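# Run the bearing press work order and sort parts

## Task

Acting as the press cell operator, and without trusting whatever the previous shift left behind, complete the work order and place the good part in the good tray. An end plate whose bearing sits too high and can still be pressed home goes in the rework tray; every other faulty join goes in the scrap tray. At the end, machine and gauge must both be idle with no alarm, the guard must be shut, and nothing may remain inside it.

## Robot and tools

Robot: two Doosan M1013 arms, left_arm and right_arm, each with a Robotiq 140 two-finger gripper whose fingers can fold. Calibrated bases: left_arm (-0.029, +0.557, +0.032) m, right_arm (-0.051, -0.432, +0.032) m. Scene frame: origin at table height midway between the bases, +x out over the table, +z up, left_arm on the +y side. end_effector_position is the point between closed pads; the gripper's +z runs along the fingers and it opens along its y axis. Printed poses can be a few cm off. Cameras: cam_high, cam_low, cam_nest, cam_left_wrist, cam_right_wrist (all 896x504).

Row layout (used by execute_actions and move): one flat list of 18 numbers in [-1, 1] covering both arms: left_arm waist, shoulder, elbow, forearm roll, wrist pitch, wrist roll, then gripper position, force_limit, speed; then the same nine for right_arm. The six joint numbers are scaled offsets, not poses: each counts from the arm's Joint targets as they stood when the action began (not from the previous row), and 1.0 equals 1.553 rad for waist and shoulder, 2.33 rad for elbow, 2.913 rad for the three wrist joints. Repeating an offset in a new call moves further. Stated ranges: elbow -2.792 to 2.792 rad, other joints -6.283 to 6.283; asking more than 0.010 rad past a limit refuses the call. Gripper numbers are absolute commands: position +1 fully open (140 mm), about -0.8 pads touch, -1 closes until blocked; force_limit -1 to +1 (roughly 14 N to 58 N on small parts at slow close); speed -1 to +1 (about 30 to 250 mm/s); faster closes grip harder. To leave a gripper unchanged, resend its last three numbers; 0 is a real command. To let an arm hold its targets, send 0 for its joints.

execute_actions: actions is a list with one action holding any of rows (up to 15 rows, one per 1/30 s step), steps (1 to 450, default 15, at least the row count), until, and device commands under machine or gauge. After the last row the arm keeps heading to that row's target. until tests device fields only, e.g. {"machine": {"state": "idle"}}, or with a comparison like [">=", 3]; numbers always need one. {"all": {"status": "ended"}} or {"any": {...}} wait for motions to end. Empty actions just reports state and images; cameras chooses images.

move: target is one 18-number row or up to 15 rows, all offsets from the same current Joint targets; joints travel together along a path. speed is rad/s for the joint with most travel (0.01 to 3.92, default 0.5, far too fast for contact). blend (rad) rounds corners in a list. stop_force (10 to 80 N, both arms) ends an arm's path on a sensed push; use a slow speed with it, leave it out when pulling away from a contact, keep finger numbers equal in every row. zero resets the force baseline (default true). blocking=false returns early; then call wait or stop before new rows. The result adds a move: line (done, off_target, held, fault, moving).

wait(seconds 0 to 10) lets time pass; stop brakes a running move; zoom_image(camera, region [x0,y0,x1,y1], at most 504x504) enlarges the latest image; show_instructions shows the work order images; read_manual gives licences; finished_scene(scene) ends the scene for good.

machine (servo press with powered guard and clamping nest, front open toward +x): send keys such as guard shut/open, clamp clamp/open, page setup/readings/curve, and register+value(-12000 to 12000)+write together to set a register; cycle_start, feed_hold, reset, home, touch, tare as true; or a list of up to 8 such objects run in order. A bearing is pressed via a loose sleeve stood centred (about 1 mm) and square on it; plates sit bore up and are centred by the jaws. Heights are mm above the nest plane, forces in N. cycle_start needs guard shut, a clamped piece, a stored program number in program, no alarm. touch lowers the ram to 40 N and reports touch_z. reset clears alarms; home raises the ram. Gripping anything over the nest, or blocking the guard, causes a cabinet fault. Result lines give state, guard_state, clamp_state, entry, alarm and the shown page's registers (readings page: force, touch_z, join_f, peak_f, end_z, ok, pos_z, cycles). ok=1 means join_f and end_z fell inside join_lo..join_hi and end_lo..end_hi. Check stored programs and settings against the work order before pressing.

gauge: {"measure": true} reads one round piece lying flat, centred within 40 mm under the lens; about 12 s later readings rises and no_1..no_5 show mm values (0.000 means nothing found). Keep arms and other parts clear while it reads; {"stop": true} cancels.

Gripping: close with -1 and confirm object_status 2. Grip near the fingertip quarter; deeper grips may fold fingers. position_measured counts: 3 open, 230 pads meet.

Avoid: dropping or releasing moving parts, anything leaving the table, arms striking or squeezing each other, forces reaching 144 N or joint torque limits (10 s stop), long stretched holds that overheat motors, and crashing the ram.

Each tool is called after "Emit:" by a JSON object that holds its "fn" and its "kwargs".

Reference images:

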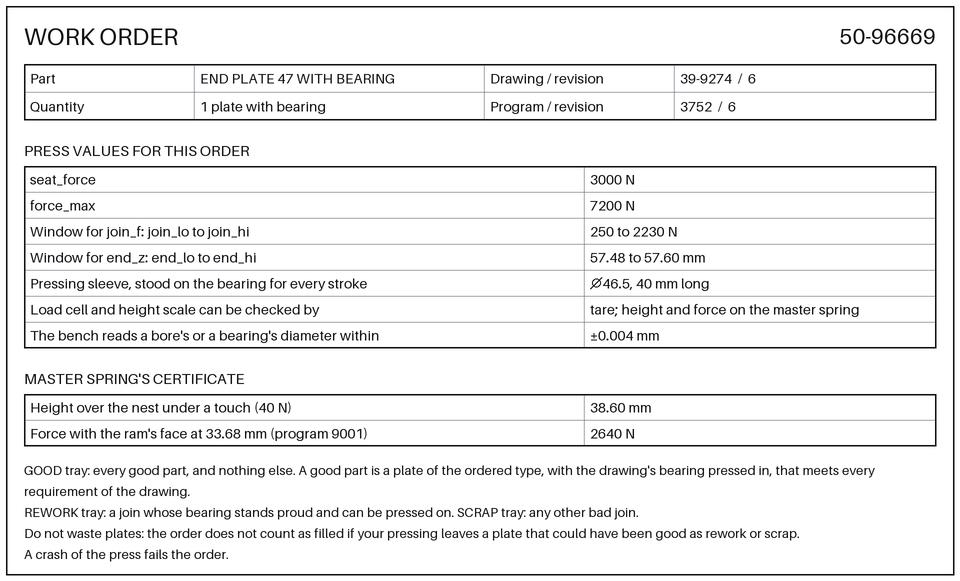

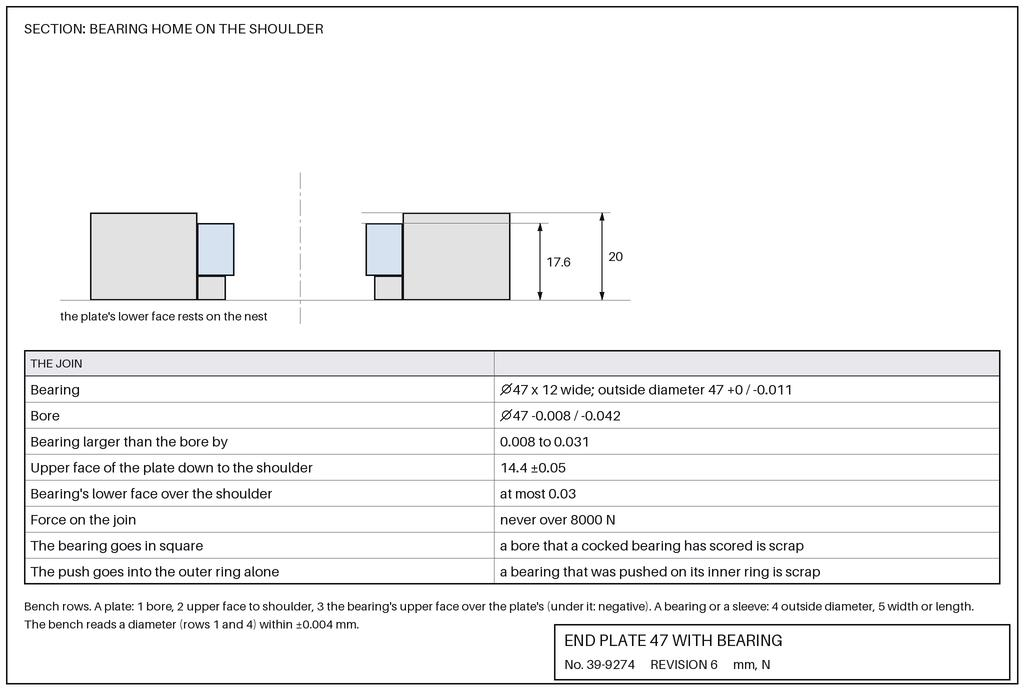

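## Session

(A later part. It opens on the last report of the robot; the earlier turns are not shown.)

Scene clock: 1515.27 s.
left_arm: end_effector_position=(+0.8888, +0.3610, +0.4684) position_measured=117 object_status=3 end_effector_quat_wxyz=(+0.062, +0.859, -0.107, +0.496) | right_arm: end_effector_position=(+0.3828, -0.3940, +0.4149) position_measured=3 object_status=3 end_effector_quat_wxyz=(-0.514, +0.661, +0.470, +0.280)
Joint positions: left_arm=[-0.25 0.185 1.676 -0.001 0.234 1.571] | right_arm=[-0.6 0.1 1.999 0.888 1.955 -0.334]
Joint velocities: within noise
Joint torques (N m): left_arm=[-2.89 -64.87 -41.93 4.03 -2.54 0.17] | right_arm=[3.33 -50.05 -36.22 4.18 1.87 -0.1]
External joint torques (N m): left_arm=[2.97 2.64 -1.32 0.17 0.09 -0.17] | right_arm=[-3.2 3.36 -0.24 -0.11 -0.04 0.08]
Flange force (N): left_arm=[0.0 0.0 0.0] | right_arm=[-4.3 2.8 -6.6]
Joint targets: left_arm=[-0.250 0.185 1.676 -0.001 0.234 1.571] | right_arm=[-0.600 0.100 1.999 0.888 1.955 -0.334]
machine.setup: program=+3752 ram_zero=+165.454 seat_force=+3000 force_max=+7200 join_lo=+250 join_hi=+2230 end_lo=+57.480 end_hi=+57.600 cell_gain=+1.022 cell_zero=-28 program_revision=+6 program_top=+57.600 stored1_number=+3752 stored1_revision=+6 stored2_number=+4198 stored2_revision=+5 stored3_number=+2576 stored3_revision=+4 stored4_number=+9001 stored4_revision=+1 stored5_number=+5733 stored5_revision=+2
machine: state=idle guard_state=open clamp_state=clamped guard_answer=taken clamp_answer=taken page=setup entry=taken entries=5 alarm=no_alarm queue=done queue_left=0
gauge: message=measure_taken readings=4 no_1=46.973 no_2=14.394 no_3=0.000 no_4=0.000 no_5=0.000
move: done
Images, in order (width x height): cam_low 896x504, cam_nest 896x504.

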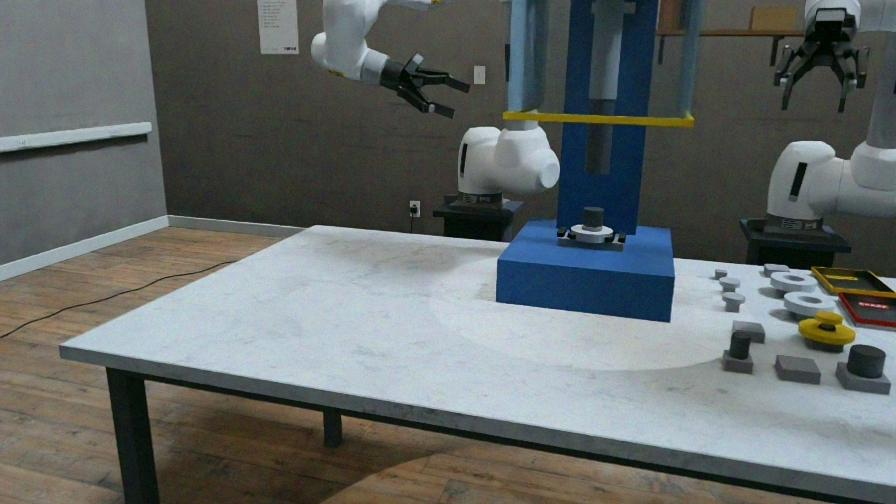

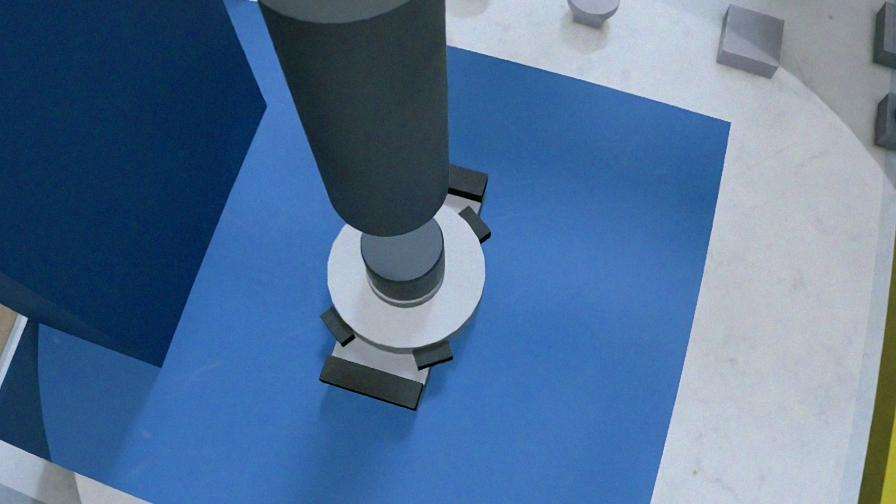

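Emit:
{"fn": "execute_actions", "kwargs": {"actions": [{"machine":[{"guard":"shut"},{"touch":true}],"steps":450,"until":{"machine":{"queue":"done"}}}], "cameras": []}}

Emit:
{"fn": "execute_actions", "kwargs": {"actions": [{"machine":{"page":"readings"},"steps":1}], "cameras": ["cam_nest"]}}

Emit:
{"fn": "zoom_image", "kwargs": {"camera": "cam_nest", "region": [355, 260, 455, 316]}}

Scene clock: 1549.63 s.
left_arm: end_effector_position=(+0.8888, +0.3610, +0.4684) position_measured=117 object_status=3 end_effector_quat_wxyz=(+0.062, +0.859, -0.107, +0.496) | right_arm: end_effector_position=(+0.3828, -0.3940, +0.4149) position_measured=3 object_status=3 end_effector_quat_wxyz=(-0.514, +0.661, +0.470, +0.280)
Joint positions: left_arm=[-0.25 0.185 1.676 -0.001 0.234 1.571] | right_arm=[-0.6 0.1 1.999 0.888 1.955 -0.334]
Joint velocities: within noise
Joint torques (N m): left_arm=[-2.48 -64.78 -41.89 4.01 -2.57 0.07] | right_arm=[3.74 -50.09 -36.18 4.21 1.91 -0.02]
External joint torques (N m): left_arm=[2.6 2.17 -1.51 0.19 0.11 -0.07] | right_arm=[-3.72 3.32 -0.33 -0.13 -0.09 0]
Flange force (N): left_arm=[0.0 0.0 0.0] | right_arm=[-4.8 2.4 -7.3]
Joint targets: left_arm=[-0.250 0.185 1.676 -0.001 0.234 1.571] | right_arm=[-0.600 0.100 1.999 0.888 1.955 -0.334]
Tool commands: left_gripper/position=+0.1 left_gripper/force_limit=-0.02 left_gripper/speed=-1.0 right_gripper/position=+1.0 right_gripper/force_limit=+1.0 right_gripper/speed=+1.0
machine.setup: program=+3752 ram_zero=+165.454 seat_force=+3000 force_max=+7200 join_lo=+250 join_hi=+2230 end_lo=+57.480 end_hi=+57.600 cell_gain=+1.022 cell_zero=-28 program_revision=+6 program_top=+57.600 stored1_number=+3752 stored1_revision=+6 stored2_number=+4198 stored2_revision=+5 stored3_number=+2576 stored3_revision=+4 stored4_number=+9001 stored4_revision=+1 stored5_number=+5733 stored5_revision=+2
machine: state=idle guard_state=shut clamp_state=clamped guard_answer=taken clamp_answer=taken page=setup entry=taken entries=6 alarm=no_alarm queue=done queue_left=0
gauge: message=measure_taken readings=4 no_1=46.973 no_2=14.394 no_3=0.000 no_4=0.000 no_5=0.000
No camera images: "cameras" was empty.

Scene clock: 1549.87 s.
left_arm: end_effector_position=(+0.8888, +0.3610, +0.4684) position_measured=117 object_status=3 end_effector_quat_wxyz=(+0.062, +0.859, -0.107, +0.496) | right_arm: end_effector_position=(+0.3828, -0.3940, +0.4149) position_measured=3 object_status=3 end_effector_quat_wxyz=(-0.514, +0.661, +0.470, +0.280)
Joint positions: left_arm=[-0.25 0.185 1.676 -0.001 0.234 1.571] | right_arm=[-0.6 0.1 1.999 0.888 1.955 -0.334]
Joint velocities: within noise
Joint torques (N m): left_arm=[-2.36 -64.91 -41.75 4.06 -2.57 0.11] | right_arm=[3.31 -49.82 -36.06 4.23 1.94 -0.06]
External joint torques (N m): left_arm=[2.52 1.71 -1.85 0.17 0.09 -0.11] | right_arm=[-3.21 2.69 -0.52 -0.14 -0.1 0.04]
Flange force (N): left_arm=[0.0 0.0 0.0] | right_arm=[-3.8 2.0 -6.5]
Joint targets: left_arm=[-0.250 0.185 1.676 -0.001 0.234 1.571] | right_arm=[-0.600 0.100 1.999 0.888 1.955 -0.334]
Tool commands: left_gripper/position=+0.1 left_gripper/force_limit=-0.02 left_gripper/speed=-1.0 right_gripper/position=+1.0 right_gripper/force_limit=+1.0 right_gripper/speed=+1.0
machine.readings: force=+0 touch_z=+69.783 join_f=+2471 peak_f=+2648 end_z=+33.678 ok=+0 pos_z=+154.546 cycles=+1
machine: state=idle guard_state=shut clamp_state=clamped guard_answer=taken clamp_answer=taken page=readings entry=taken entries=6 alarm=no_alarm queue=done queue_left=0
gauge: message=measure_taken readings=4 no_1=46.973 no_2=14.394 no_3=0.000 no_4=0.000 no_5=0.000
Images, in order (width x height): cam_nest 896x504.

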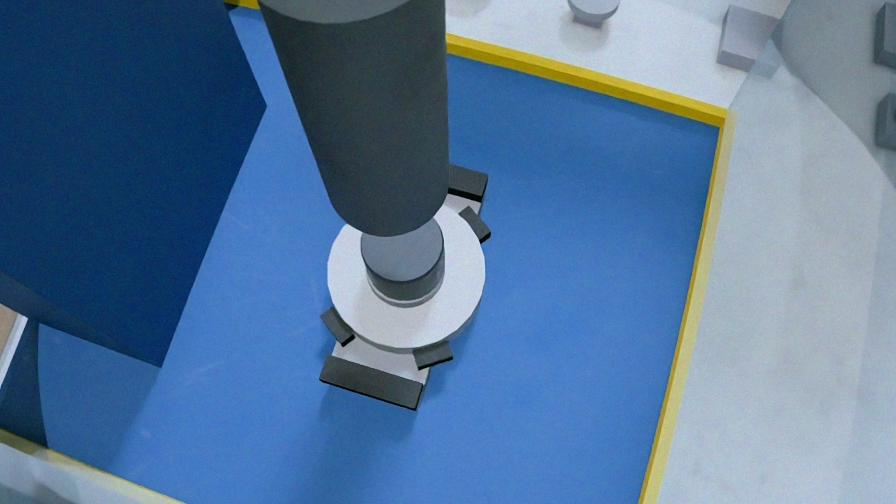

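Scaled by 5.040.

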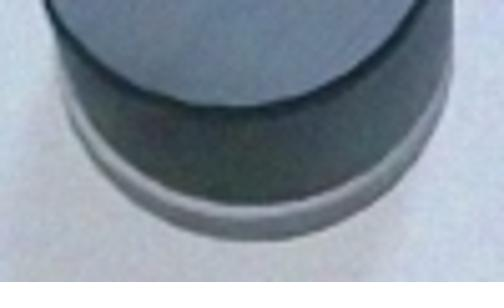

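Emit:
{"fn": "execute_actions", "kwargs": {"actions": [{"machine":{"cycle_start":true},"steps":450,"until":{"machine":{"state":["!=","running"],"readings":0}}}], "cameras": []}}


Emit:
{"fn": "execute_actions", "kwargs": {"actions": [{"machine":[{"cycle_start":true},{"guard":"open"}],"steps":450,"until":{"machine":{"queue":["!=","running"]}}}], "cameras": ["cam_nest"]}}

Emit:
{"fn": "execute_actions", "kwargs": {"actions": [{"machine":{"page":"curve"},"steps":1}], "cameras": []}}

Scene clock: 1565.07 s.
left_arm: end_effector_position=(+0.8888, +0.3610, +0.4684) position_measured=117 object_status=3 end_effector_quat_wxyz=(+0.062, +0.859, -0.107, +0.496) | right_arm: end_effector_position=(+0.3828, -0.3940, +0.4149) position_measured=3 object_status=3 end_effector_quat_wxyz=(-0.514, +0.661, +0.470, +0.280)
Joint positions: left_arm=[-0.25 0.185 1.676 -0.001 0.234 1.571] | right_arm=[-0.6 0.1 1.999 0.888 1.955 -0.334]
Joint velocities: within noise
Joint torques (N m): left_arm=[-2.48 -64.95 -41.8 4.05 -2.58 0.08] | right_arm=[3.76 -50.01 -36 4.1 1.9 -0.11]
External joint torques (N m): left_arm=[2.56 2.6 -1.46 0.14 0.13 -0.08] | right_arm=[-3.77 3.13 -0.54 -0.01 -0.06 0.09]
Flange force (N): left_arm=[0.0 0.0 0.0] | right_arm=[-4.2 2.2 -7.5]
Joint targets: left_arm=[-0.250 0.185 1.676 -0.001 0.234 1.571] | right_arm=[-0.600 0.100 1.999 0.888 1.955 -0.334]
Tool commands: left_gripper/position=+0.1 left_gripper/force_limit=-0.02 left_gripper/speed=-1.0 right_gripper/position=+1.0 right_gripper/force_limit=+1.0 right_gripper/speed=+1.0
machine.readings: force=+0 touch_z=+69.783 join_f=+1032 peak_f=+3389 end_z=+57.536 ok=+1 pos_z=+154.546 cycles=+2
machine: state=done guard_state=open clamp_state=clamped guard_answer=taken clamp_answer=taken page=readings entry=taken entries=7 alarm=no_alarm queue=done queue_left=0
gauge: message=measure_taken readings=4 no_1=46.973 no_2=14.394 no_3=0.000 no_4=0.000 no_5=0.000
Images, in order (width x height): cam_nest 896x504.

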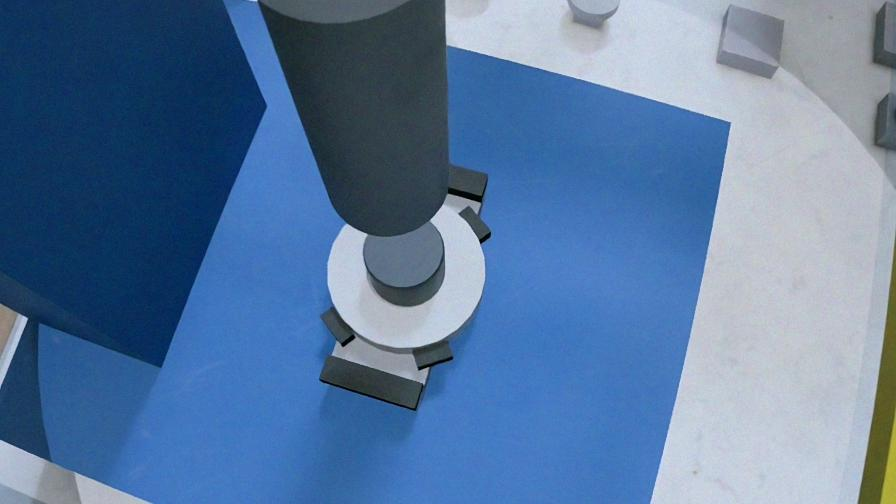

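Scene clock: 1565.30 s.
left_arm: end_effector_position=(+0.8888, +0.3610, +0.4684) position_measured=117 object_status=3 end_effector_quat_wxyz=(+0.062, +0.859, -0.107, +0.496) | right_arm: end_effector_position=(+0.3828, -0.3940, +0.4149) position_measured=3 object_status=3 end_effector_quat_wxyz=(-0.514, +0.661, +0.470, +0.280)
Joint positions: left_arm=[-0.25 0.185 1.676 -0.001 0.234 1.571] | right_arm=[-0.6 0.1 1.999 0.888 1.955 -0.334]
Joint velocities: within noise
Joint torques (N m): left_arm=[-2.65 -65.01 -41.82 4.08 -2.56 0.14] | right_arm=[3.46 -49.77 -35.87 4.2 1.88 -0.11]
External joint torques (N m): left_arm=[2.76 2.31 -1.63 0.12 0.1 -0.14] | right_arm=[-3.3 3.3 -0.55 -0.13 -0.06 0.09]
Flange force (N): left_arm=[0.0 0.0 0.0] | right_arm=[-4.0 2.9 -7.1]
Joint targets: left_arm=[-0.250 0.185 1.676 -0.001 0.234 1.571] | right_arm=[-0.600 0.100 1.999 0.888 1.955 -0.334]
Tool commands: left_gripper/position=+0.1 left_gripper/force_limit=-0.02 left_gripper/speed=-1.0 right_gripper/position=+1.0 right_gripper/force_limit=+1.0 right_gripper/speed=+1.0
machine.curve: curve1_z=+71.200 curve1_f=+1 curve2_z=+69.257 curve2_f=+96 curve3_z=+67.314 curve3_f=+265 curve4_z=+65.371 curve4_f=+449 curve5_z=+63.429 curve5_f=+634 curve6_z=+61.486 curve6_f=+822 curve7_z=+59.543 curve7_f=+1019 curve8_z=+57.600 curve8_f=+1007
machine: state=done guard_state=open clamp_state=clamped guard_answer=taken clamp_answer=taken page=curve entry=taken entries=7 alarm=no_alarm queue=done queue_left=0
gauge: message=measure_taken readings=4 no_1=46.973 no_2=14.394 no_3=0.000 no_4=0.000 no_5=0.000
No camera images: "cameras" was empty.

Emit:
{"fn": "move", "kwargs": {"target": [[0.0193,0.1341,0.1184,-0.4491,0.2856,0.7618,0.1,-0.02,-1,0,0,0,0,0,0,1,1,1],[-0.1185,0.1746,0.086,-0.4905,0.2355,0.7448,0.1,-0.02,-1,0,0,0,0,0,0,1,1,1]], "speed": [0.7,0.15], "cameras": ["cam_left_wrist"]}}

Scene clock: 1588.70 s.
left_arm: end_effector_position=(+0.6010, +0.0170, +0.1900) position_measured=117 object_status=3 end_effector_quat_wxyz=(+0.354, +0.611, -0.613, +0.354) | right_arm: end_effector_position=(+0.3828, -0.3940, +0.4149) position_measured=3 object_status=3 end_effector_quat_wxyz=(-0.514, +0.661, +0.470, +0.280)
Joint positions: left_arm=[-0.434 0.456 1.876 -1.429 0.92 3.741] | right_arm=[-0.6 0.1 1.999 0.888 1.955 -0.334]
Joint velocities: within noise
Joint torques (N m): left_arm=[-2.48 -77.79 -28.15 -1.17 1.44 0.12] | right_arm=[3.23 -49.93 -36.01 4.15 1.94 -0.03]
External joint torques (N m): left_arm=[2.71 2.51 -0.82 0.01 -0.07 -0.12] | right_arm=[-3.15 2.89 -0.59 -0.05 -0.1 0.01]
Flange force (N): left_arm=[-2.8 -6.2 -0.4] | right_arm=[-3.7 2.5 -6.6]
Joint targets: left_arm=[-0.434 0.456 1.876 -1.429 0.920 3.740] | right_arm=[-0.600 0.100 1.999 0.888 1.955 -0.334]
machine.curve: curve1_z=+71.200 curve1_f=+1 curve2_z=+69.257 curve2_f=+96 curve3_z=+67.314 curve3_f=+265 curve4_z=+65.371 curve4_f=+449 curve5_z=+63.429 curve5_f=+634 curve6_z=+61.486 curve6_f=+822 curve7_z=+59.543 curve7_f=+1019 curve8_z=+57.600 curve8_f=+1007
machine: state=done guard_state=open clamp_state=clamped guard_answer=taken clamp_answer=taken page=curve entry=taken entries=7 alarm=no_alarm queue=done queue_left=0
gauge: message=measure_taken readings=4 no_1=46.973 no_2=14.394 no_3=0.000 no_4=0.000 no_5=0.000
move: done
Images, in order (width x height): cam_left_wrist 896x504.

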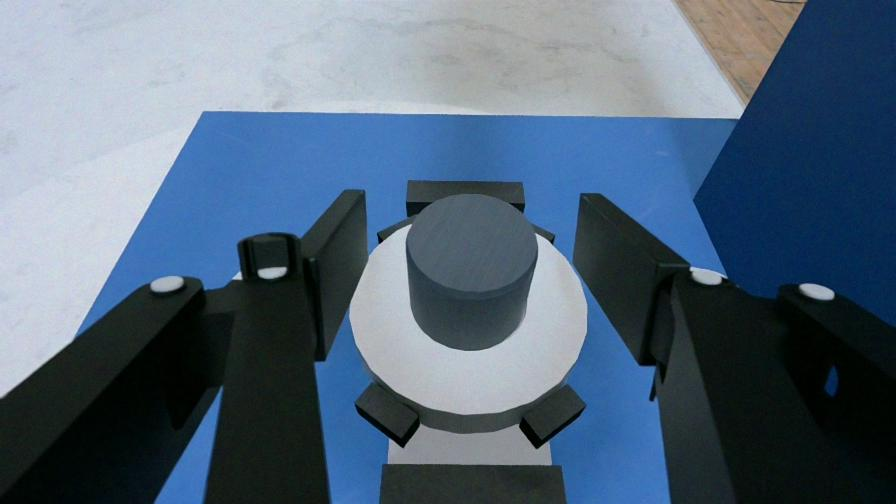

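Emit:
{"fn": "move", "kwargs": {"target": [[0,0,0,0,0,0,-1,-0.02,-1,0,0,0,0,0,0,1,1,1],[0,-0.0134,-0.0038,0.0078,0.001,-0.0134,-1,-0.02,-1,0,0,0,0,0,0,1,1,1],[0.1377,-0.0514,0.0291,0.0477,0.0514,0.0062,-1,-0.02,-1,0,0,0,0,0,0,1,1,1],[0.1185,-0.1745,-0.0858,0.4906,-0.2355,-0.7446,-1,-0.02,-1,0,0,0,0,0,0,1,1,1]], "speed": [0.02,0.03,0.15,0.7], "cameras": ["cam_nest"]}}

Emit:
{"fn": "zoom_image", "kwargs": {"camera": "cam_nest", "region": [320, 210, 490, 350]}}

Emit:
{"fn": "move", "kwargs": {"target": [[0.0292,0.2666,0.0802,0,-0.2063,0,-1,-0.02,-1,0,0,0,0,0,0,1,1,1],[0.0292,0.2836,0.0813,0,-0.2162,0,-1,-0.02,-1,0,0,0,0,0,0,1,1,1]], "speed": [0.5,0.1], "cameras": ["cam_left_wrist"]}}

Scene clock: 1621.50 s.
left_arm: end_effector_position=(+0.8887, +0.3610, +0.4678) position_measured=161 object_status=2 end_effector_quat_wxyz=(+0.062, +0.860, -0.107, +0.496) | right_arm: end_effector_position=(+0.3828, -0.3940, +0.4149) position_measured=3 object_status=3 end_effector_quat_wxyz=(-0.514, +0.661, +0.470, +0.280)
Joint positions: left_arm=[-0.25 0.185 1.677 0 0.234 1.572] | right_arm=[-0.6 0.1 1.999 0.888 1.955 -0.334]
Joint velocities: within noise
Joint torques (N m): left_arm=[-2.39 -70.05 -45.97 4.06 -4.2 0.06] | right_arm=[3.26 -50.43 -36.1 4.2 1.89 -0.1]
External joint torques (N m): left_arm=[2.49 7.41 2.56 0.14 1.73 -0.06] | right_arm=[-3.09 3.55 -0.42 -0.12 -0.06 0.08]
Flange force (N): left_arm=[0.0 0.0 0.0] | right_arm=[-4.1 3.3 -6.7]
Joint targets: left_arm=[-0.250 0.185 1.676 0.000 0.234 1.572] | right_arm=[-0.600 0.100 1.999 0.888 1.955 -0.334]
machine.curve: curve1_z=+71.200 curve1_f=+1 curve2_z=+69.257 curve2_f=+96 curve3_z=+67.314 curve3_f=+265 curve4_z=+65.371 curve4_f=+449 curve5_z=+63.429 curve5_f=+634 curve6_z=+61.486 curve6_f=+822 curve7_z=+59.543 curve7_f=+1019 curve8_z=+57.600 curve8_f=+1007
machine: state=done guard_state=open clamp_state=clamped guard_answer=taken clamp_answer=taken page=curve entry=taken entries=7 alarm=no_alarm queue=done queue_left=0
gauge: message=measure_taken readings=4 no_1=46.973 no_2=14.394 no_3=0.000 no_4=0.000 no_5=0.000
move: done
Images, in order (width x height): cam_nest 896x504.

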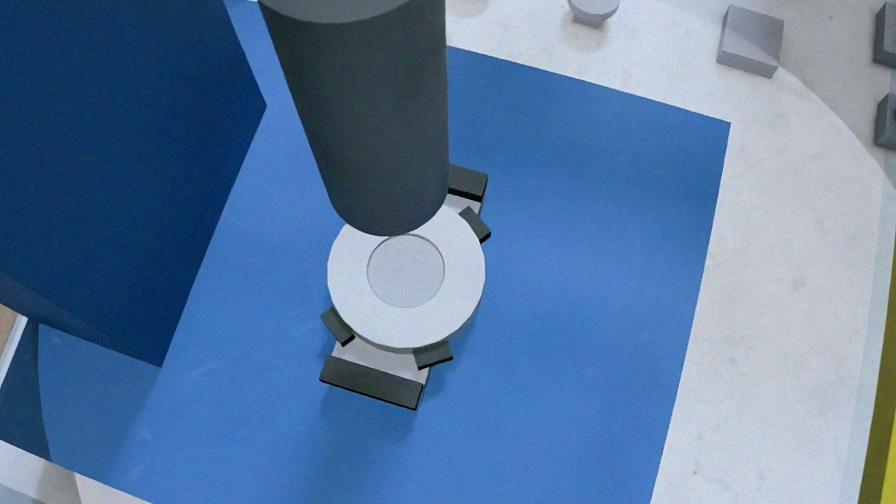

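Scaled by 2.965.

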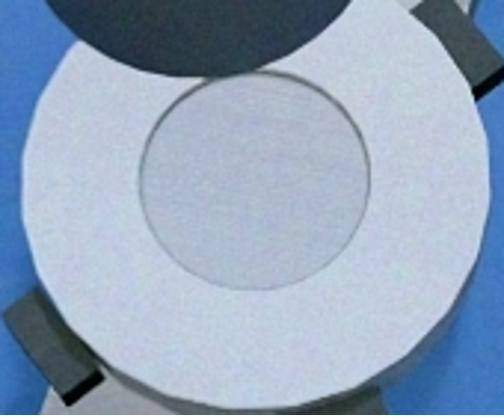

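Scene clock: 1623.40 s.
left_arm: end_effector_position=(+0.9475, +0.3925, +0.0763) position_measured=161 object_status=2 end_effector_quat_wxyz=(+0.050, +0.862, -0.087, +0.497) | right_arm: end_effector_position=(+0.3828, -0.3940, +0.4149) position_measured=3 object_status=3 end_effector_quat_wxyz=(-0.514, +0.661, +0.470, +0.280)
Joint positions: left_arm=[-0.205 0.625 1.866 0 -0.396 1.572] | right_arm=[-0.6 0.1 1.999 0.888 1.955 -0.334]
Joint velocities: within noise
Joint torques (N m): left_arm=[-2.35 -99.18 -30.92 2.5 -4.18 0.12] | right_arm=[3.41 -50.33 -36.11 4.17 1.9 -0.05]
External joint torques (N m): left_arm=[2.44 9.35 2.56 0.16 1.71 -0.12] | right_arm=[-3.19 3.35 -0.41 -0.09 -0.07 0.03]
Flange force (N): left_arm=[-6.0 -4.5 10.4] | right_arm=[-4.2 3.0 -6.7]
Joint targets: left_arm=[-0.205 0.625 1.866 0.000 -0.396 1.572] | right_arm=[-0.600 0.100 1.999 0.888 1.955 -0.334]
machine.curve: curve1_z=+71.200 curve1_f=+1 curve2_z=+69.257 curve2_f=+96 curve3_z=+67.314 curve3_f=+265 curve4_z=+65.371 curve4_f=+449 curve5_z=+63.429 curve5_f=+634 curve6_z=+61.486 curve6_f=+822 curve7_z=+59.543 curve7_f=+1019 curve8_z=+57.600 curve8_f=+1007
machine: state=done guard_state=open clamp_state=clamped guard_answer=taken clamp_answer=taken page=curve entry=taken entries=7 alarm=no_alarm queue=done queue_left=0
gauge: message=measure_taken readings=4 no_1=46.973 no_2=14.394 no_3=0.000 no_4=0.000 no_5=0.000
move: done
Images, in order (width x height): cam_left_wrist 896x504.

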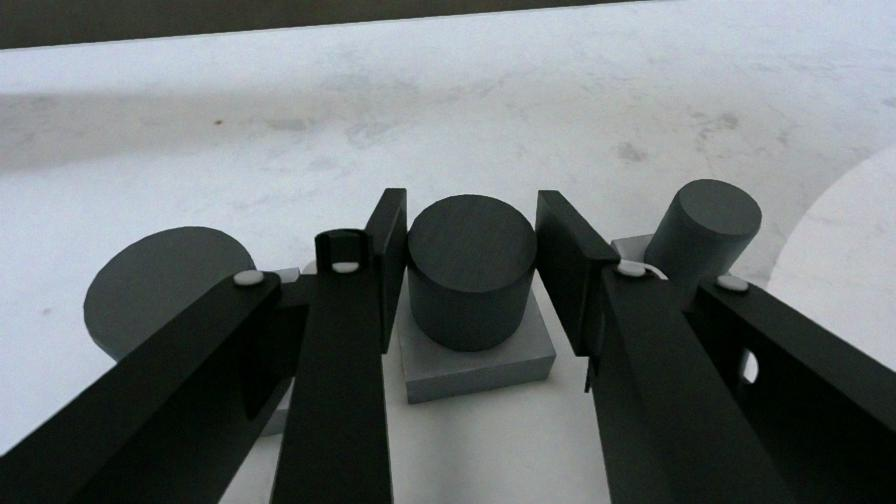

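Emit:
{"fn": "move", "kwargs": {"target": [0,0.0053,0.0004,0,-0.0031,0,-1,-0.02,-1,0,0,0,0,0,0,1,1,1], "speed": 0.01, "stop_force": 10, "cameras": []}}

Scene clock: 1648.00 s.
left_arm: end_effector_position=(+0.9476, +0.3925, +0.0737) position_measured=161 object_status=2 end_effector_quat_wxyz=(+0.050, +0.862, -0.087, +0.497) | right_arm: end_effector_position=(+0.3828, -0.3940, +0.4149) position_measured=3 object_status=3 end_effector_quat_wxyz=(-0.514, +0.661, +0.470, +0.280)
Joint positions: left_arm=[-0.205 0.629 1.866 0 -0.4 1.572] | right_arm=[-0.6 0.1 1.999 0.888 1.955 -0.334]
Joint velocities: within noise
Joint torques (N m): left_arm=[-2.45 -81.19 -25.46 2.35 -0.42 0.02] | right_arm=[3.27 -50.02 -35.92 4.21 1.91 0]
External joint torques (N m): left_arm=[2.46 -8.34 -2.72 0.29 -2.03 -0.02] | right_arm=[-3.13 3.29 -0.53 -0.14 -0.08 -0.02]
Flange force (N): left_arm=[5.0 -4.2 -8.6] | right_arm=[-4.1 3.0 -6.8]
Joint targets: left_arm=[-0.205 0.629 1.866 0.000 -0.400 1.572] | right_arm=[-0.600 0.100 1.999 0.888 1.955 -0.334]
machine.curve: curve1_z=+71.200 curve1_f=+1 curve2_z=+69.257 curve2_f=+96 curve3_z=+67.314 curve3_f=+265 curve4_z=+65.371 curve4_f=+449 curve5_z=+63.429 curve5_f=+634 curve6_z=+61.486 curve6_f=+822 curve7_z=+59.543 curve7_f=+1019 curve8_z=+57.600 curve8_f=+1007
machine: state=done guard_state=open clamp_state=clamped guard_answer=taken clamp_answer=taken page=curve entry=taken entries=7 alarm=no_alarm queue=done queue_left=0
gauge: message=measure_taken readings=4 no_1=46.973 no_2=14.394 no_3=0.000 no_4=0.000 no_5=0.000
move: contact (left_arm)
No camera images: "cameras" was empty.

Emit:
{"fn": "move", "kwargs": {"target": [[0,0,0,0,0,0,0.1,-0.02,-1,0,0,0,0,0,0,1,1,1],[0,-0.0264,-0.0017,0,0.0154,0,0.1,-0.02,-1,0,0,0,0,0,0,1,1,1],[-0.0292,-0.2859,-0.0815,0,0.2777,0,0.1,-0.02,-1,0,0,0,0,0,0,1,1,1],[0.419,-0.2589,0.1017,0,0.1164,0,0.3,-0.02,-1,0,0,0,0,0,0,1,1,1],[0.419,-0.3857,0.3193,0,0.0093,0,0.5,-0.02,-1,0,0,0,0,0,0,1,1,1]], "speed": [0.02,0.05,0.7,0.8,0.4], "cameras": ["cam_left_wrist","cam_low"]}}

Scene clock: 1671.83 s.
left_arm: end_effector_position=(+0.4450, +0.8235, +0.1013) position_measured=66 object_status=0 end_effector_quat_wxyz=(-0.094, +0.883, +0.202, +0.413) | right_arm: end_effector_position=(+0.3828, -0.3940, +0.4149) position_measured=3 object_status=3 end_effector_quat_wxyz=(-0.514, +0.661, +0.470, +0.280)
Joint positions: left_arm=[0.446 0.03 2.61 0 -0.373 1.572] | right_arm=[-0.6 0.1 1.999 0.888 1.955 -0.334]
Joint velocities: within noise
Joint torques (N m): left_arm=[-2.99 -26.73 -22.39 1.95 -2.28 0.12] | right_arm=[3.46 -50.31 -36.09 4.21 1.92 -0.07]
External joint torques (N m): left_arm=[2.98 0.83 -0.35 0.16 0.1 -0.12] | right_arm=[-3.38 3.51 -0.4 -0.13 -0.09 0.05]
Flange force (N): left_arm=[0.0 0.0 0.0] | right_arm=[-4.4 3.0 -7.1]
Joint targets: left_arm=[0.446 0.030 2.610 0.000 -0.373 1.572] | right_arm=[-0.600 0.100 1.999 0.888 1.955 -0.334]
machine.curve: curve1_z=+71.200 curve1_f=+1 curve2_z=+69.257 curve2_f=+96 curve3_z=+67.314 curve3_f=+265 curve4_z=+65.371 curve4_f=+449 curve5_z=+63.429 curve5_f=+634 curve6_z=+61.486 curve6_f=+822 curve7_z=+59.543 curve7_f=+1019 curve8_z=+57.600 curve8_f=+1007
machine: state=done guard_state=open clamp_state=clamped guard_answer=taken clamp_answer=taken page=curve entry=taken entries=7 alarm=no_alarm queue=done queue_left=0
gauge: message=measure_taken readings=4 no_1=46.973 no_2=14.394 no_3=0.000 no_4=0.000 no_5=0.000
move: done
Images, in order (width x height): cam_low 896x504, cam_left_wrist 896x504.

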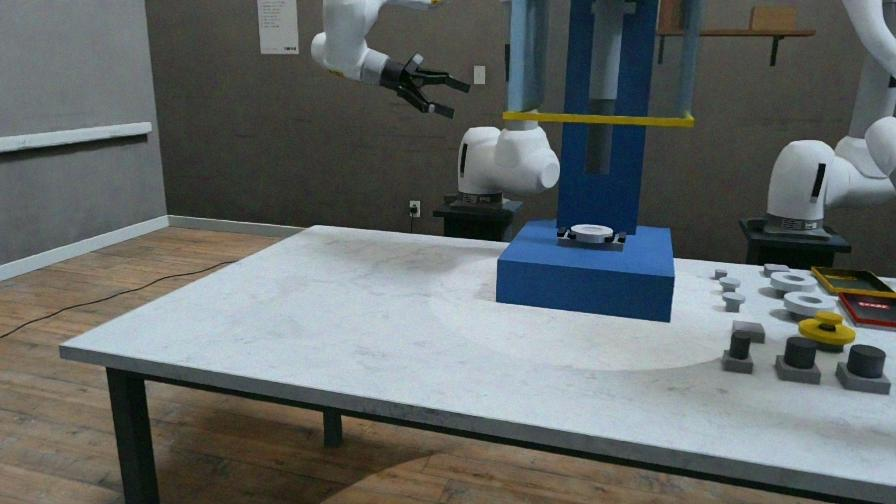

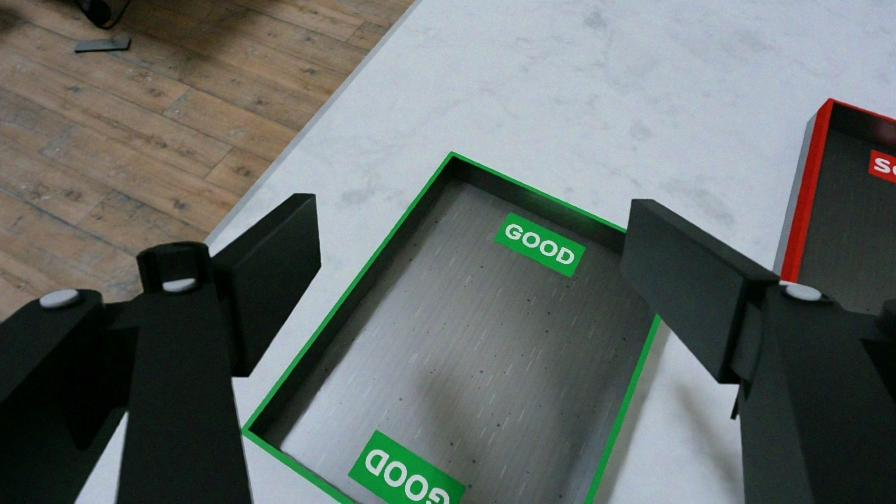

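Emit:
{"fn": "move", "kwargs": {"target": [[0,0.1269,-0.2176,0,0.1071,0,0.6,0,-0.5,0,0,0,0,0,0,1,1,1],[-0.4482,0.0998,-0.4009,0,0.2685,0,0.6,0,-0.5,0,0,0,0,0,0,1,1,1],[-0.4753,0.2149,-0.3018,-0.3862,0.4541,0.6931,0.6,0,-0.5,0,0,0,0,0,0,1,1,1],[-0.6042,0.2713,-0.3358,-0.4158,0.4048,0.6695,0.6,0,-0.5,0,0,0,0,0,0,1,1,1],[-0.604,0.2853,-0.3313,-0.4257,0.4013,0.6838,0.6,0,-0.5,0,0,0,0,0,0,1,1,1]], "speed": [0.5,0.8,0.9,0.25,0.05], "cameras": ["cam_left_wrist"]}}

Emit:
{"fn": "move", "kwargs": {"target": [0,0,0,0,0,0,-1,0.5,-1,0,0,0,0,0,0,1,1,1], "speed": 0.05, "cameras": []}}

Emit:
{"fn": "execute_actions", "kwargs": {"actions": [{"machine":{"clamp":"open"},"steps":60}], "cameras": []}}

Scene clock: 1710.13 s.
left_arm: end_effector_position=(+0.6012, +0.0061, +0.1459) position_measured=53 object_status=3 end_effector_quat_wxyz=(+0.299, +0.641, -0.640, +0.299) | right_arm: end_effector_position=(+0.3828, -0.3940, +0.4149) position_measured=3 object_status=3 end_effector_quat_wxyz=(-0.514, +0.661, +0.470, +0.280)
Joint positions: left_arm=[-0.492 0.473 1.838 -1.24 0.796 3.563] | right_arm=[-0.6 0.1 1.999 0.888 1.955 -0.334]
Joint velocities: within noise
Joint torques (N m): left_arm=[-2.95 -80.79 -29.07 -0.48 0.75 0.11] | right_arm=[3.42 -50.2 -35.94 4.18 1.96 -0.07]
External joint torques (N m): left_arm=[3.14 2.93 -0.75 0.13 0.12 -0.11] | right_arm=[-3.35 3.39 -0.58 -0.1 -0.12 0.05]
Flange force (N): left_arm=[-3.0 -7.1 0.2] | right_arm=[-4.1 3.1 -7.1]
Joint targets: left_arm=[-0.492 0.473 1.838 -1.240 0.796 3.563] | right_arm=[-0.600 0.100 1.999 0.888 1.955 -0.334]
machine.curve: curve1_z=+71.200 curve1_f=+1 curve2_z=+69.257 curve2_f=+96 curve3_z=+67.314 curve3_f=+265 curve4_z=+65.371 curve4_f=+449 curve5_z=+63.429 curve5_f=+634 curve6_z=+61.486 curve6_f=+822 curve7_z=+59.543 curve7_f=+1019 curve8_z=+57.600 curve8_f=+1007
machine: state=done guard_state=open clamp_state=clamped guard_answer=taken clamp_answer=taken page=curve entry=taken entries=7 alarm=no_alarm queue=done queue_left=0
gauge: message=measure_taken readings=4 no_1=46.973 no_2=14.394 no_3=0.000 no_4=0.000 no_5=0.000
move: done
Images, in order (width x height): cam_left_wrist 896x504.

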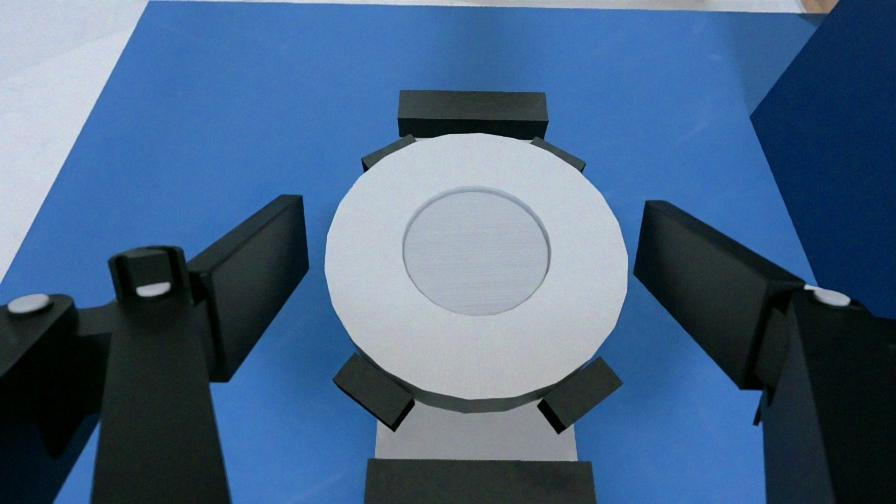

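Scene clock: 1711.37 s.
left_arm: end_effector_position=(+0.6012, +0.0062, +0.1459) position_measured=86 object_status=0 end_effector_quat_wxyz=(+0.299, +0.641, -0.640, +0.299) | right_arm: end_effector_position=(+0.3828, -0.3940, +0.4149) position_measured=3 object_status=3 end_effector_quat_wxyz=(-0.514, +0.661, +0.470, +0.280)
Joint positions: left_arm=[-0.492 0.473 1.838 -1.24 0.796 3.563] | right_arm=[-0.6 0.1 1.999 0.888 1.955 -0.334]
Joint velocities: within noise
Joint torques (N m): left_arm=[-0.01 -65.4 -37.82 -2.43 -8.05 0.44] | right_arm=[3.52 -50.2 -35.94 4.22 1.9 -0.1]
External joint torques (N m): left_arm=[0.05 -11.52 8.24 2.08 8.93 -0.44] | right_arm=[-3.32 3.44 -0.52 -0.15 -0.07 0.08]
Flange force (N): left_arm=[0.4 19.5 -26.9] | right_arm=[-4.2 3.1 -7.1]
Joint targets: left_arm=[-0.492 0.473 1.838 -1.240 0.796 3.563] | right_arm=[-0.600 0.100 1.999 0.888 1.955 -0.334]
machine.curve: curve1_z=+71.200 curve1_f=+1 curve2_z=+69.257 curve2_f=+96 curve3_z=+67.314 curve3_f=+265 curve4_z=+65.371 curve4_f=+449 curve5_z=+63.429 curve5_f=+634 curve6_z=+61.486 curve6_f=+822 curve7_z=+59.543 curve7_f=+1019 curve8_z=+57.600 curve8_f=+1007
machine: state=done guard_state=open clamp_state=clamped guard_answer=taken clamp_answer=taken page=curve entry=taken entries=7 alarm=no_alarm queue=done queue_left=0
gauge: message=measure_taken readings=4 no_1=46.973 no_2=14.394 no_3=0.000 no_4=0.000 no_5=0.000
move: done
No camera images: "cameras" was empty.

Scene clock: 1713.57 s.
left_arm: end_effector_position=(+0.6013, +0.0061, +0.1459) position_measured=86 object_status=2 end_effector_quat_wxyz=(+0.299, +0.641, -0.640, +0.299) | right_arm: end_effector_position=(+0.3828, -0.3940, +0.4149) position_measured=3 object_status=3 end_effector_quat_wxyz=(-0.514, +0.661, +0.470, +0.280)
Joint positions: left_arm=[-0.492 0.473 1.838 -1.24 0.796 3.563] | right_arm=[-0.6 0.1 1.999 0.888 1.955 -0.334]
Joint velocities: within noise
Joint torques (N m): left_arm=[-3.17 -76.45 -28.25 -0.14 -0.34 0.32] | right_arm=[3.53 -50.42 -35.98 4.08 1.93 -0.06]
External joint torques (N m): left_arm=[3.29 -0.47 -1.4 -0.2 1.21 -0.32] | right_arm=[-3.22 3.09 -0.62 0 -0.09 0.04]
Flange force (N): left_arm=[-0.7 -5.3 -4.4] | right_arm=[-3.7 2.8 -6.8]
Joint targets: left_arm=[-0.492 0.473 1.838 -1.240 0.796 3.563] | right_arm=[-0.600 0.100 1.999 0.888 1.955 -0.334]
Tool commands: left_gripper/position=-1.0 left_gripper/force_limit=+0.5 left_gripper/speed=-1.0 right_gripper/position=+1.0 right_gripper/force_limit=+1.0 right_gripper/speed=+1.0
machine.curve: curve1_z=+71.200 curve1_f=+1 curve2_z=+69.257 curve2_f=+96 curve3_z=+67.314 curve3_f=+265 curve4_z=+65.371 curve4_f=+449 curve5_z=+63.429 curve5_f=+634 curve6_z=+61.486 curve6_f=+822 curve7_z=+59.543 curve7_f=+1019 curve8_z=+57.600 curve8_f=+1007
machine: state=idle guard_state=open clamp_state=open guard_answer=taken clamp_answer=taken page=curve entry=taken entries=7 alarm=no_alarm queue=done queue_left=0
gauge: message=measure_taken readings=4 no_1=46.973 no_2=14.394 no_3=0.000 no_4=0.000 no_5=0.000
No camera images: "cameras" was empty.

Emit:
{"fn": "move", "kwargs": {"target": [[0,-0.0139,-0.0045,0.0099,0.0035,-0.014,-1,0.5,-1,0,0,0,0,0,0,1,1,1],[0.1287,-0.0703,0.0296,0.0394,0.0528,0.0093,-1,0.5,-1,0,0,0,0,0,0,1,1,1],[0.1558,-0.1854,-0.0695,0.4257,-0.1329,-0.6838,-1,0.5,-1,0,0,0,0,0,0,1,1,1]], "speed": [0.05,0.2,0.7], "cameras": ["cam_nest"]}}

Emit:
{"fn": "execute_actions", "kwargs": {"actions": [{"machine":[{"guard":"shut"},{"page":"readings"}],"steps":2}], "cameras": []}}

Emit:
{"fn": "move", "kwargs": {"target": [0.1130,0.0316,0.2515,0.3632,0.2266,-0.8198,-1,0.5,-1,0,0,0,0,0,0,1,1,1], "speed": 0.5, "cameras": ["cam_left_wrist","cam_high"]}}

Scene clock: 1729.93 s.
left_arm: end_effector_position=(+0.8564, +0.3691, +0.4202) position_measured=86 object_status=2 end_effector_quat_wxyz=(+0.052, +0.900, -0.112, +0.419) | right_arm: end_effector_position=(+0.3828, -0.3940, +0.4149) position_measured=3 object_status=3 end_effector_quat_wxyz=(-0.514, +0.661, +0.470, +0.280)
Joint positions: left_arm=[-0.25 0.185 1.676 0 0.409 1.572] | right_arm=[-0.6 0.1 1.999 0.888 1.955 -0.334]
Joint velocities: within noise
Joint torques (N m): left_arm=[-2.51 -68.49 -44.4 3.95 -3.31 -0.05] | right_arm=[3.22 -50.27 -36.09 4.17 1.89 -0.11]
External joint torques (N m): left_arm=[2.56 6 1.28 0.25 1.13 0.04] | right_arm=[-3.21 3.26 -0.49 -0.08 -0.06 0.09]
Flange force (N): left_arm=[2.8 -3.8 7.2] | right_arm=[-3.9 2.9 -6.8]
Joint targets: left_arm=[-0.250 0.185 1.676 0.000 0.409 1.572] | right_arm=[-0.600 0.100 1.999 0.888 1.955 -0.334]
machine.curve: curve1_z=+71.200 curve1_f=+1 curve2_z=+69.257 curve2_f=+96 curve3_z=+67.314 curve3_f=+265 curve4_z=+65.371 curve4_f=+449 curve5_z=+63.429 curve5_f=+634 curve6_z=+61.486 curve6_f=+822 curve7_z=+59.543 curve7_f=+1019 curve8_z=+57.600 curve8_f=+1007
machine: state=idle guard_state=open clamp_state=open guard_answer=taken clamp_answer=taken page=curve entry=taken entries=7 alarm=no_alarm queue=done queue_left=0
gauge: message=measure_taken readings=4 no_1=46.973 no_2=14.394 no_3=0.000 no_4=0.000 no_5=0.000
move: done
Images, in order (width x height): cam_nest 896x504.

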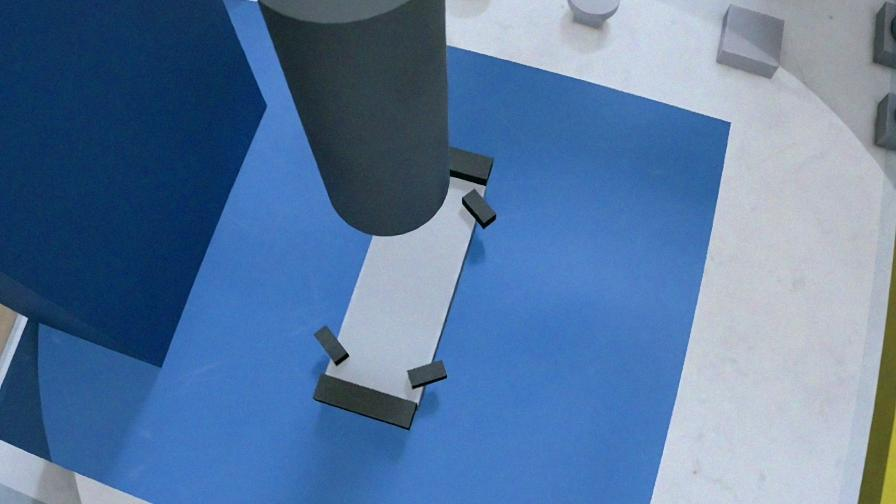

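Scene clock: 1730.20 s.
left_arm: end_effector_position=(+0.8564, +0.3691, +0.4203) position_measured=86 object_status=2 end_effector_quat_wxyz=(+0.052, +0.900, -0.112, +0.419) | right_arm: end_effector_position=(+0.3828, -0.3940, +0.4149) position_measured=3 object_status=3 end_effector_quat_wxyz=(-0.514, +0.661, +0.470, +0.280)
Joint positions: left_arm=[-0.25 0.185 1.676 0 0.409 1.572] | right_arm=[-0.6 0.1 1.999 0.888 1.955 -0.334]
Joint velocities: within noise
Joint torques (N m): left_arm=[-2.68 -68.35 -44.51 4.01 -3.31 0.12] | right_arm=[3.51 -50.2 -36.1 4.16 1.96 -0.12]
External joint torques (N m): left_arm=[2.8 6.11 1.45 0.19 1.14 -0.12] | right_arm=[-3.29 3.36 -0.45 -0.08 -0.13 0.1]
Flange force (N): left_arm=[2.5 -3.7 7.2] | right_arm=[-4.1 3.0 -6.8]
Joint targets: left_arm=[-0.250 0.185 1.676 0.000 0.409 1.572] | right_arm=[-0.600 0.100 1.999 0.888 1.955 -0.334]
Tool commands: left_gripper/position=-1.0 left_gripper/force_limit=+0.5 left_gripper/speed=-1.0 right_gripper/position=+1.0 right_gripper/force_limit=+1.0 right_gripper/speed=+1.0
machine.curve: curve1_z=+71.200 curve1_f=+1 curve2_z=+69.257 curve2_f=+96 curve3_z=+67.314 curve3_f=+265 curve4_z=+65.371 curve4_f=+449 curve5_z=+63.429 curve5_f=+634 curve6_z=+61.486 curve6_f=+822 curve7_z=+59.543 curve7_f=+1019 curve8_z=+57.600 curve8_f=+1007
machine: state=idle guard_state=between clamp_state=open guard_answer=taken clamp_answer=taken page=curve entry=taken entries=7 alarm=no_alarm queue=running queue_left=1
gauge: message=measure_taken readings=4 no_1=46.973 no_2=14.394 no_3=0.000 no_4=0.000 no_5=0.000
No camera images: "cameras" was empty.

Scene clock: 1735.40 s.
left_arm: end_effector_position=(+0.4526, +0.8115, +0.1275) position_measured=86 object_status=2 end_effector_quat_wxyz=(-0.299, +0.641, +0.641, +0.299) | right_arm: end_effector_position=(+0.3828, -0.3940, +0.4149) position_measured=3 object_status=3 end_effector_quat_wxyz=(-0.514, +0.661, +0.470, +0.280)
Joint positions: left_arm=[-0.074 0.234 2.262 1.058 1.069 -0.816] | right_arm=[-0.6 0.1 1.999 0.888 1.955 -0.334]
Joint velocities: within noise
Joint torques (N m): left_arm=[-2.47 -56.76 -29.08 2.95 2.29 0.09] | right_arm=[3.48 -50.57 -36 4.13 1.94 -0.01]
External joint torques (N m): left_arm=[2.5 3.89 0.42 -0.35 -0.72 -0.09] | right_arm=[-3.45 3.48 -0.59 -0.04 -0.11 -0.01]
Flange force (N): left_arm=[-2.1 4.4 8.9] | right_arm=[-4.3 3.2 -7.3]
Joint targets: left_arm=[-0.074 0.234 2.262 1.058 1.069 -0.816] | right_arm=[-0.600 0.100 1.999 0.888 1.955 -0.334]
machine.readings: force=+0 touch_z=+69.783 join_f=+1032 peak_f=+3389 end_z=+57.536 ok=+1 pos_z=+154.546 cycles=+2
machine: state=idle guard_state=shut clamp_state=open guard_answer=taken clamp_answer=taken page=readings entry=taken entries=7 alarm=no_alarm queue=done queue_left=0
gauge: message=measure_taken readings=4 no_1=46.973 no_2=14.394 no_3=0.000 no_4=0.000 no_5=0.000
move: done
Images, in order (width x height): cam_high 896x504, cam_left_wrist 896x504.

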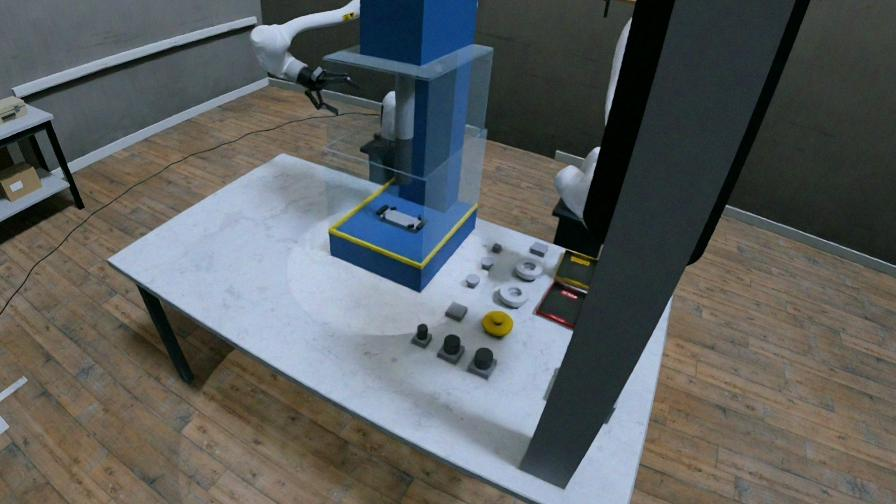

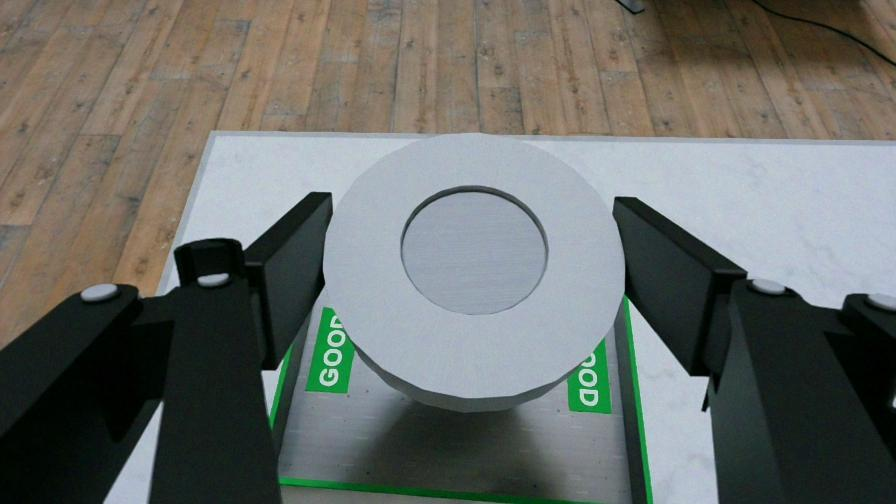

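Emit:
{"fn": "move", "kwargs": {"target": [-0.0002,0.0979,0.0175,0.036,-0.0295,-0.0692,-1,0.5,-1,0,0,0,0,0,0,1,1,1], "speed": 0.1, "cameras": ["cam_left_wrist"]}}

Scene clock: 1760.00 s.
left_arm: end_effector_position=(+0.4505, +0.8115, +0.0426) position_measured=86 object_status=2 end_effector_quat_wxyz=(-0.299, +0.642, +0.640, +0.298) | right_arm: end_effector_position=(+0.3828, -0.3940, +0.4149) position_measured=3 object_status=3 end_effector_quat_wxyz=(-0.514, +0.661, +0.470, +0.280)
Joint positions: left_arm=[-0.075 0.386 2.303 1.162 0.983 -1.018] | right_arm=[-0.6 0.1 1.999 0.888 1.955 -0.334]
Joint velocities: within noise
Joint torques (N m): left_arm=[-2.58 -64.99 -22.59 2.04 2.69 0.26] | right_arm=[3.31 -50.45 -35.78 4.17 1.96 -0.06]
External joint torques (N m): left_arm=[2.73 2.48 0.28 -0.33 -0.84 -0.27] | right_arm=[-3.13 3.64 -0.74 -0.09 -0.14 0.04]
Flange force (N): left_arm=[-0.8 1.9 8.2] | right_arm=[-3.8 3.8 -7.2]
Joint targets: left_arm=[-0.075 0.386 2.303 1.162 0.983 -1.018] | right_arm=[-0.600 0.100 1.999 0.888 1.955 -0.334]
machine.readings: force=+0 touch_z=+69.783 join_f=+1032 peak_f=+3389 end_z=+57.536 ok=+1 pos_z=+154.546 cycles=+2
machine: state=idle guard_state=shut clamp_state=open guard_answer=taken clamp_answer=taken page=readings entry=taken entries=7 alarm=no_alarm queue=done queue_left=0
gauge: message=measure_taken readings=4 no_1=46.973 no_2=14.394 no_3=0.000 no_4=0.000 no_5=0.000
move: done
Images, in order (width x height): cam_left_wrist 896x504.

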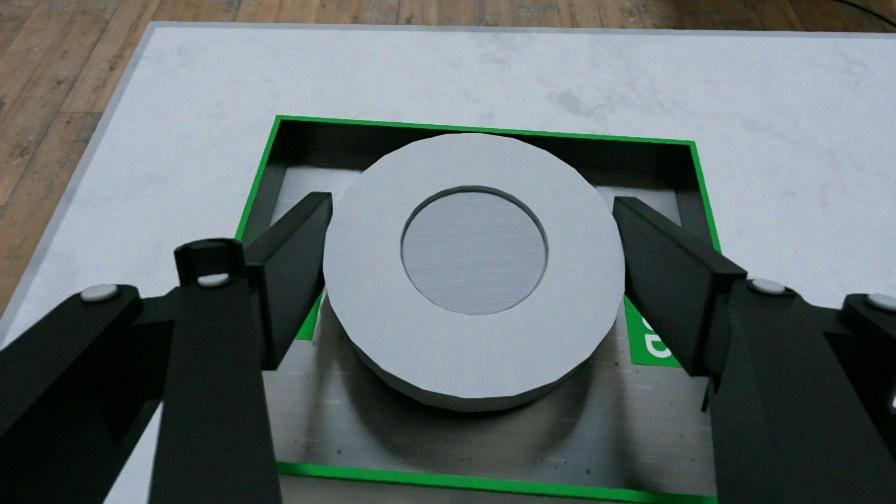

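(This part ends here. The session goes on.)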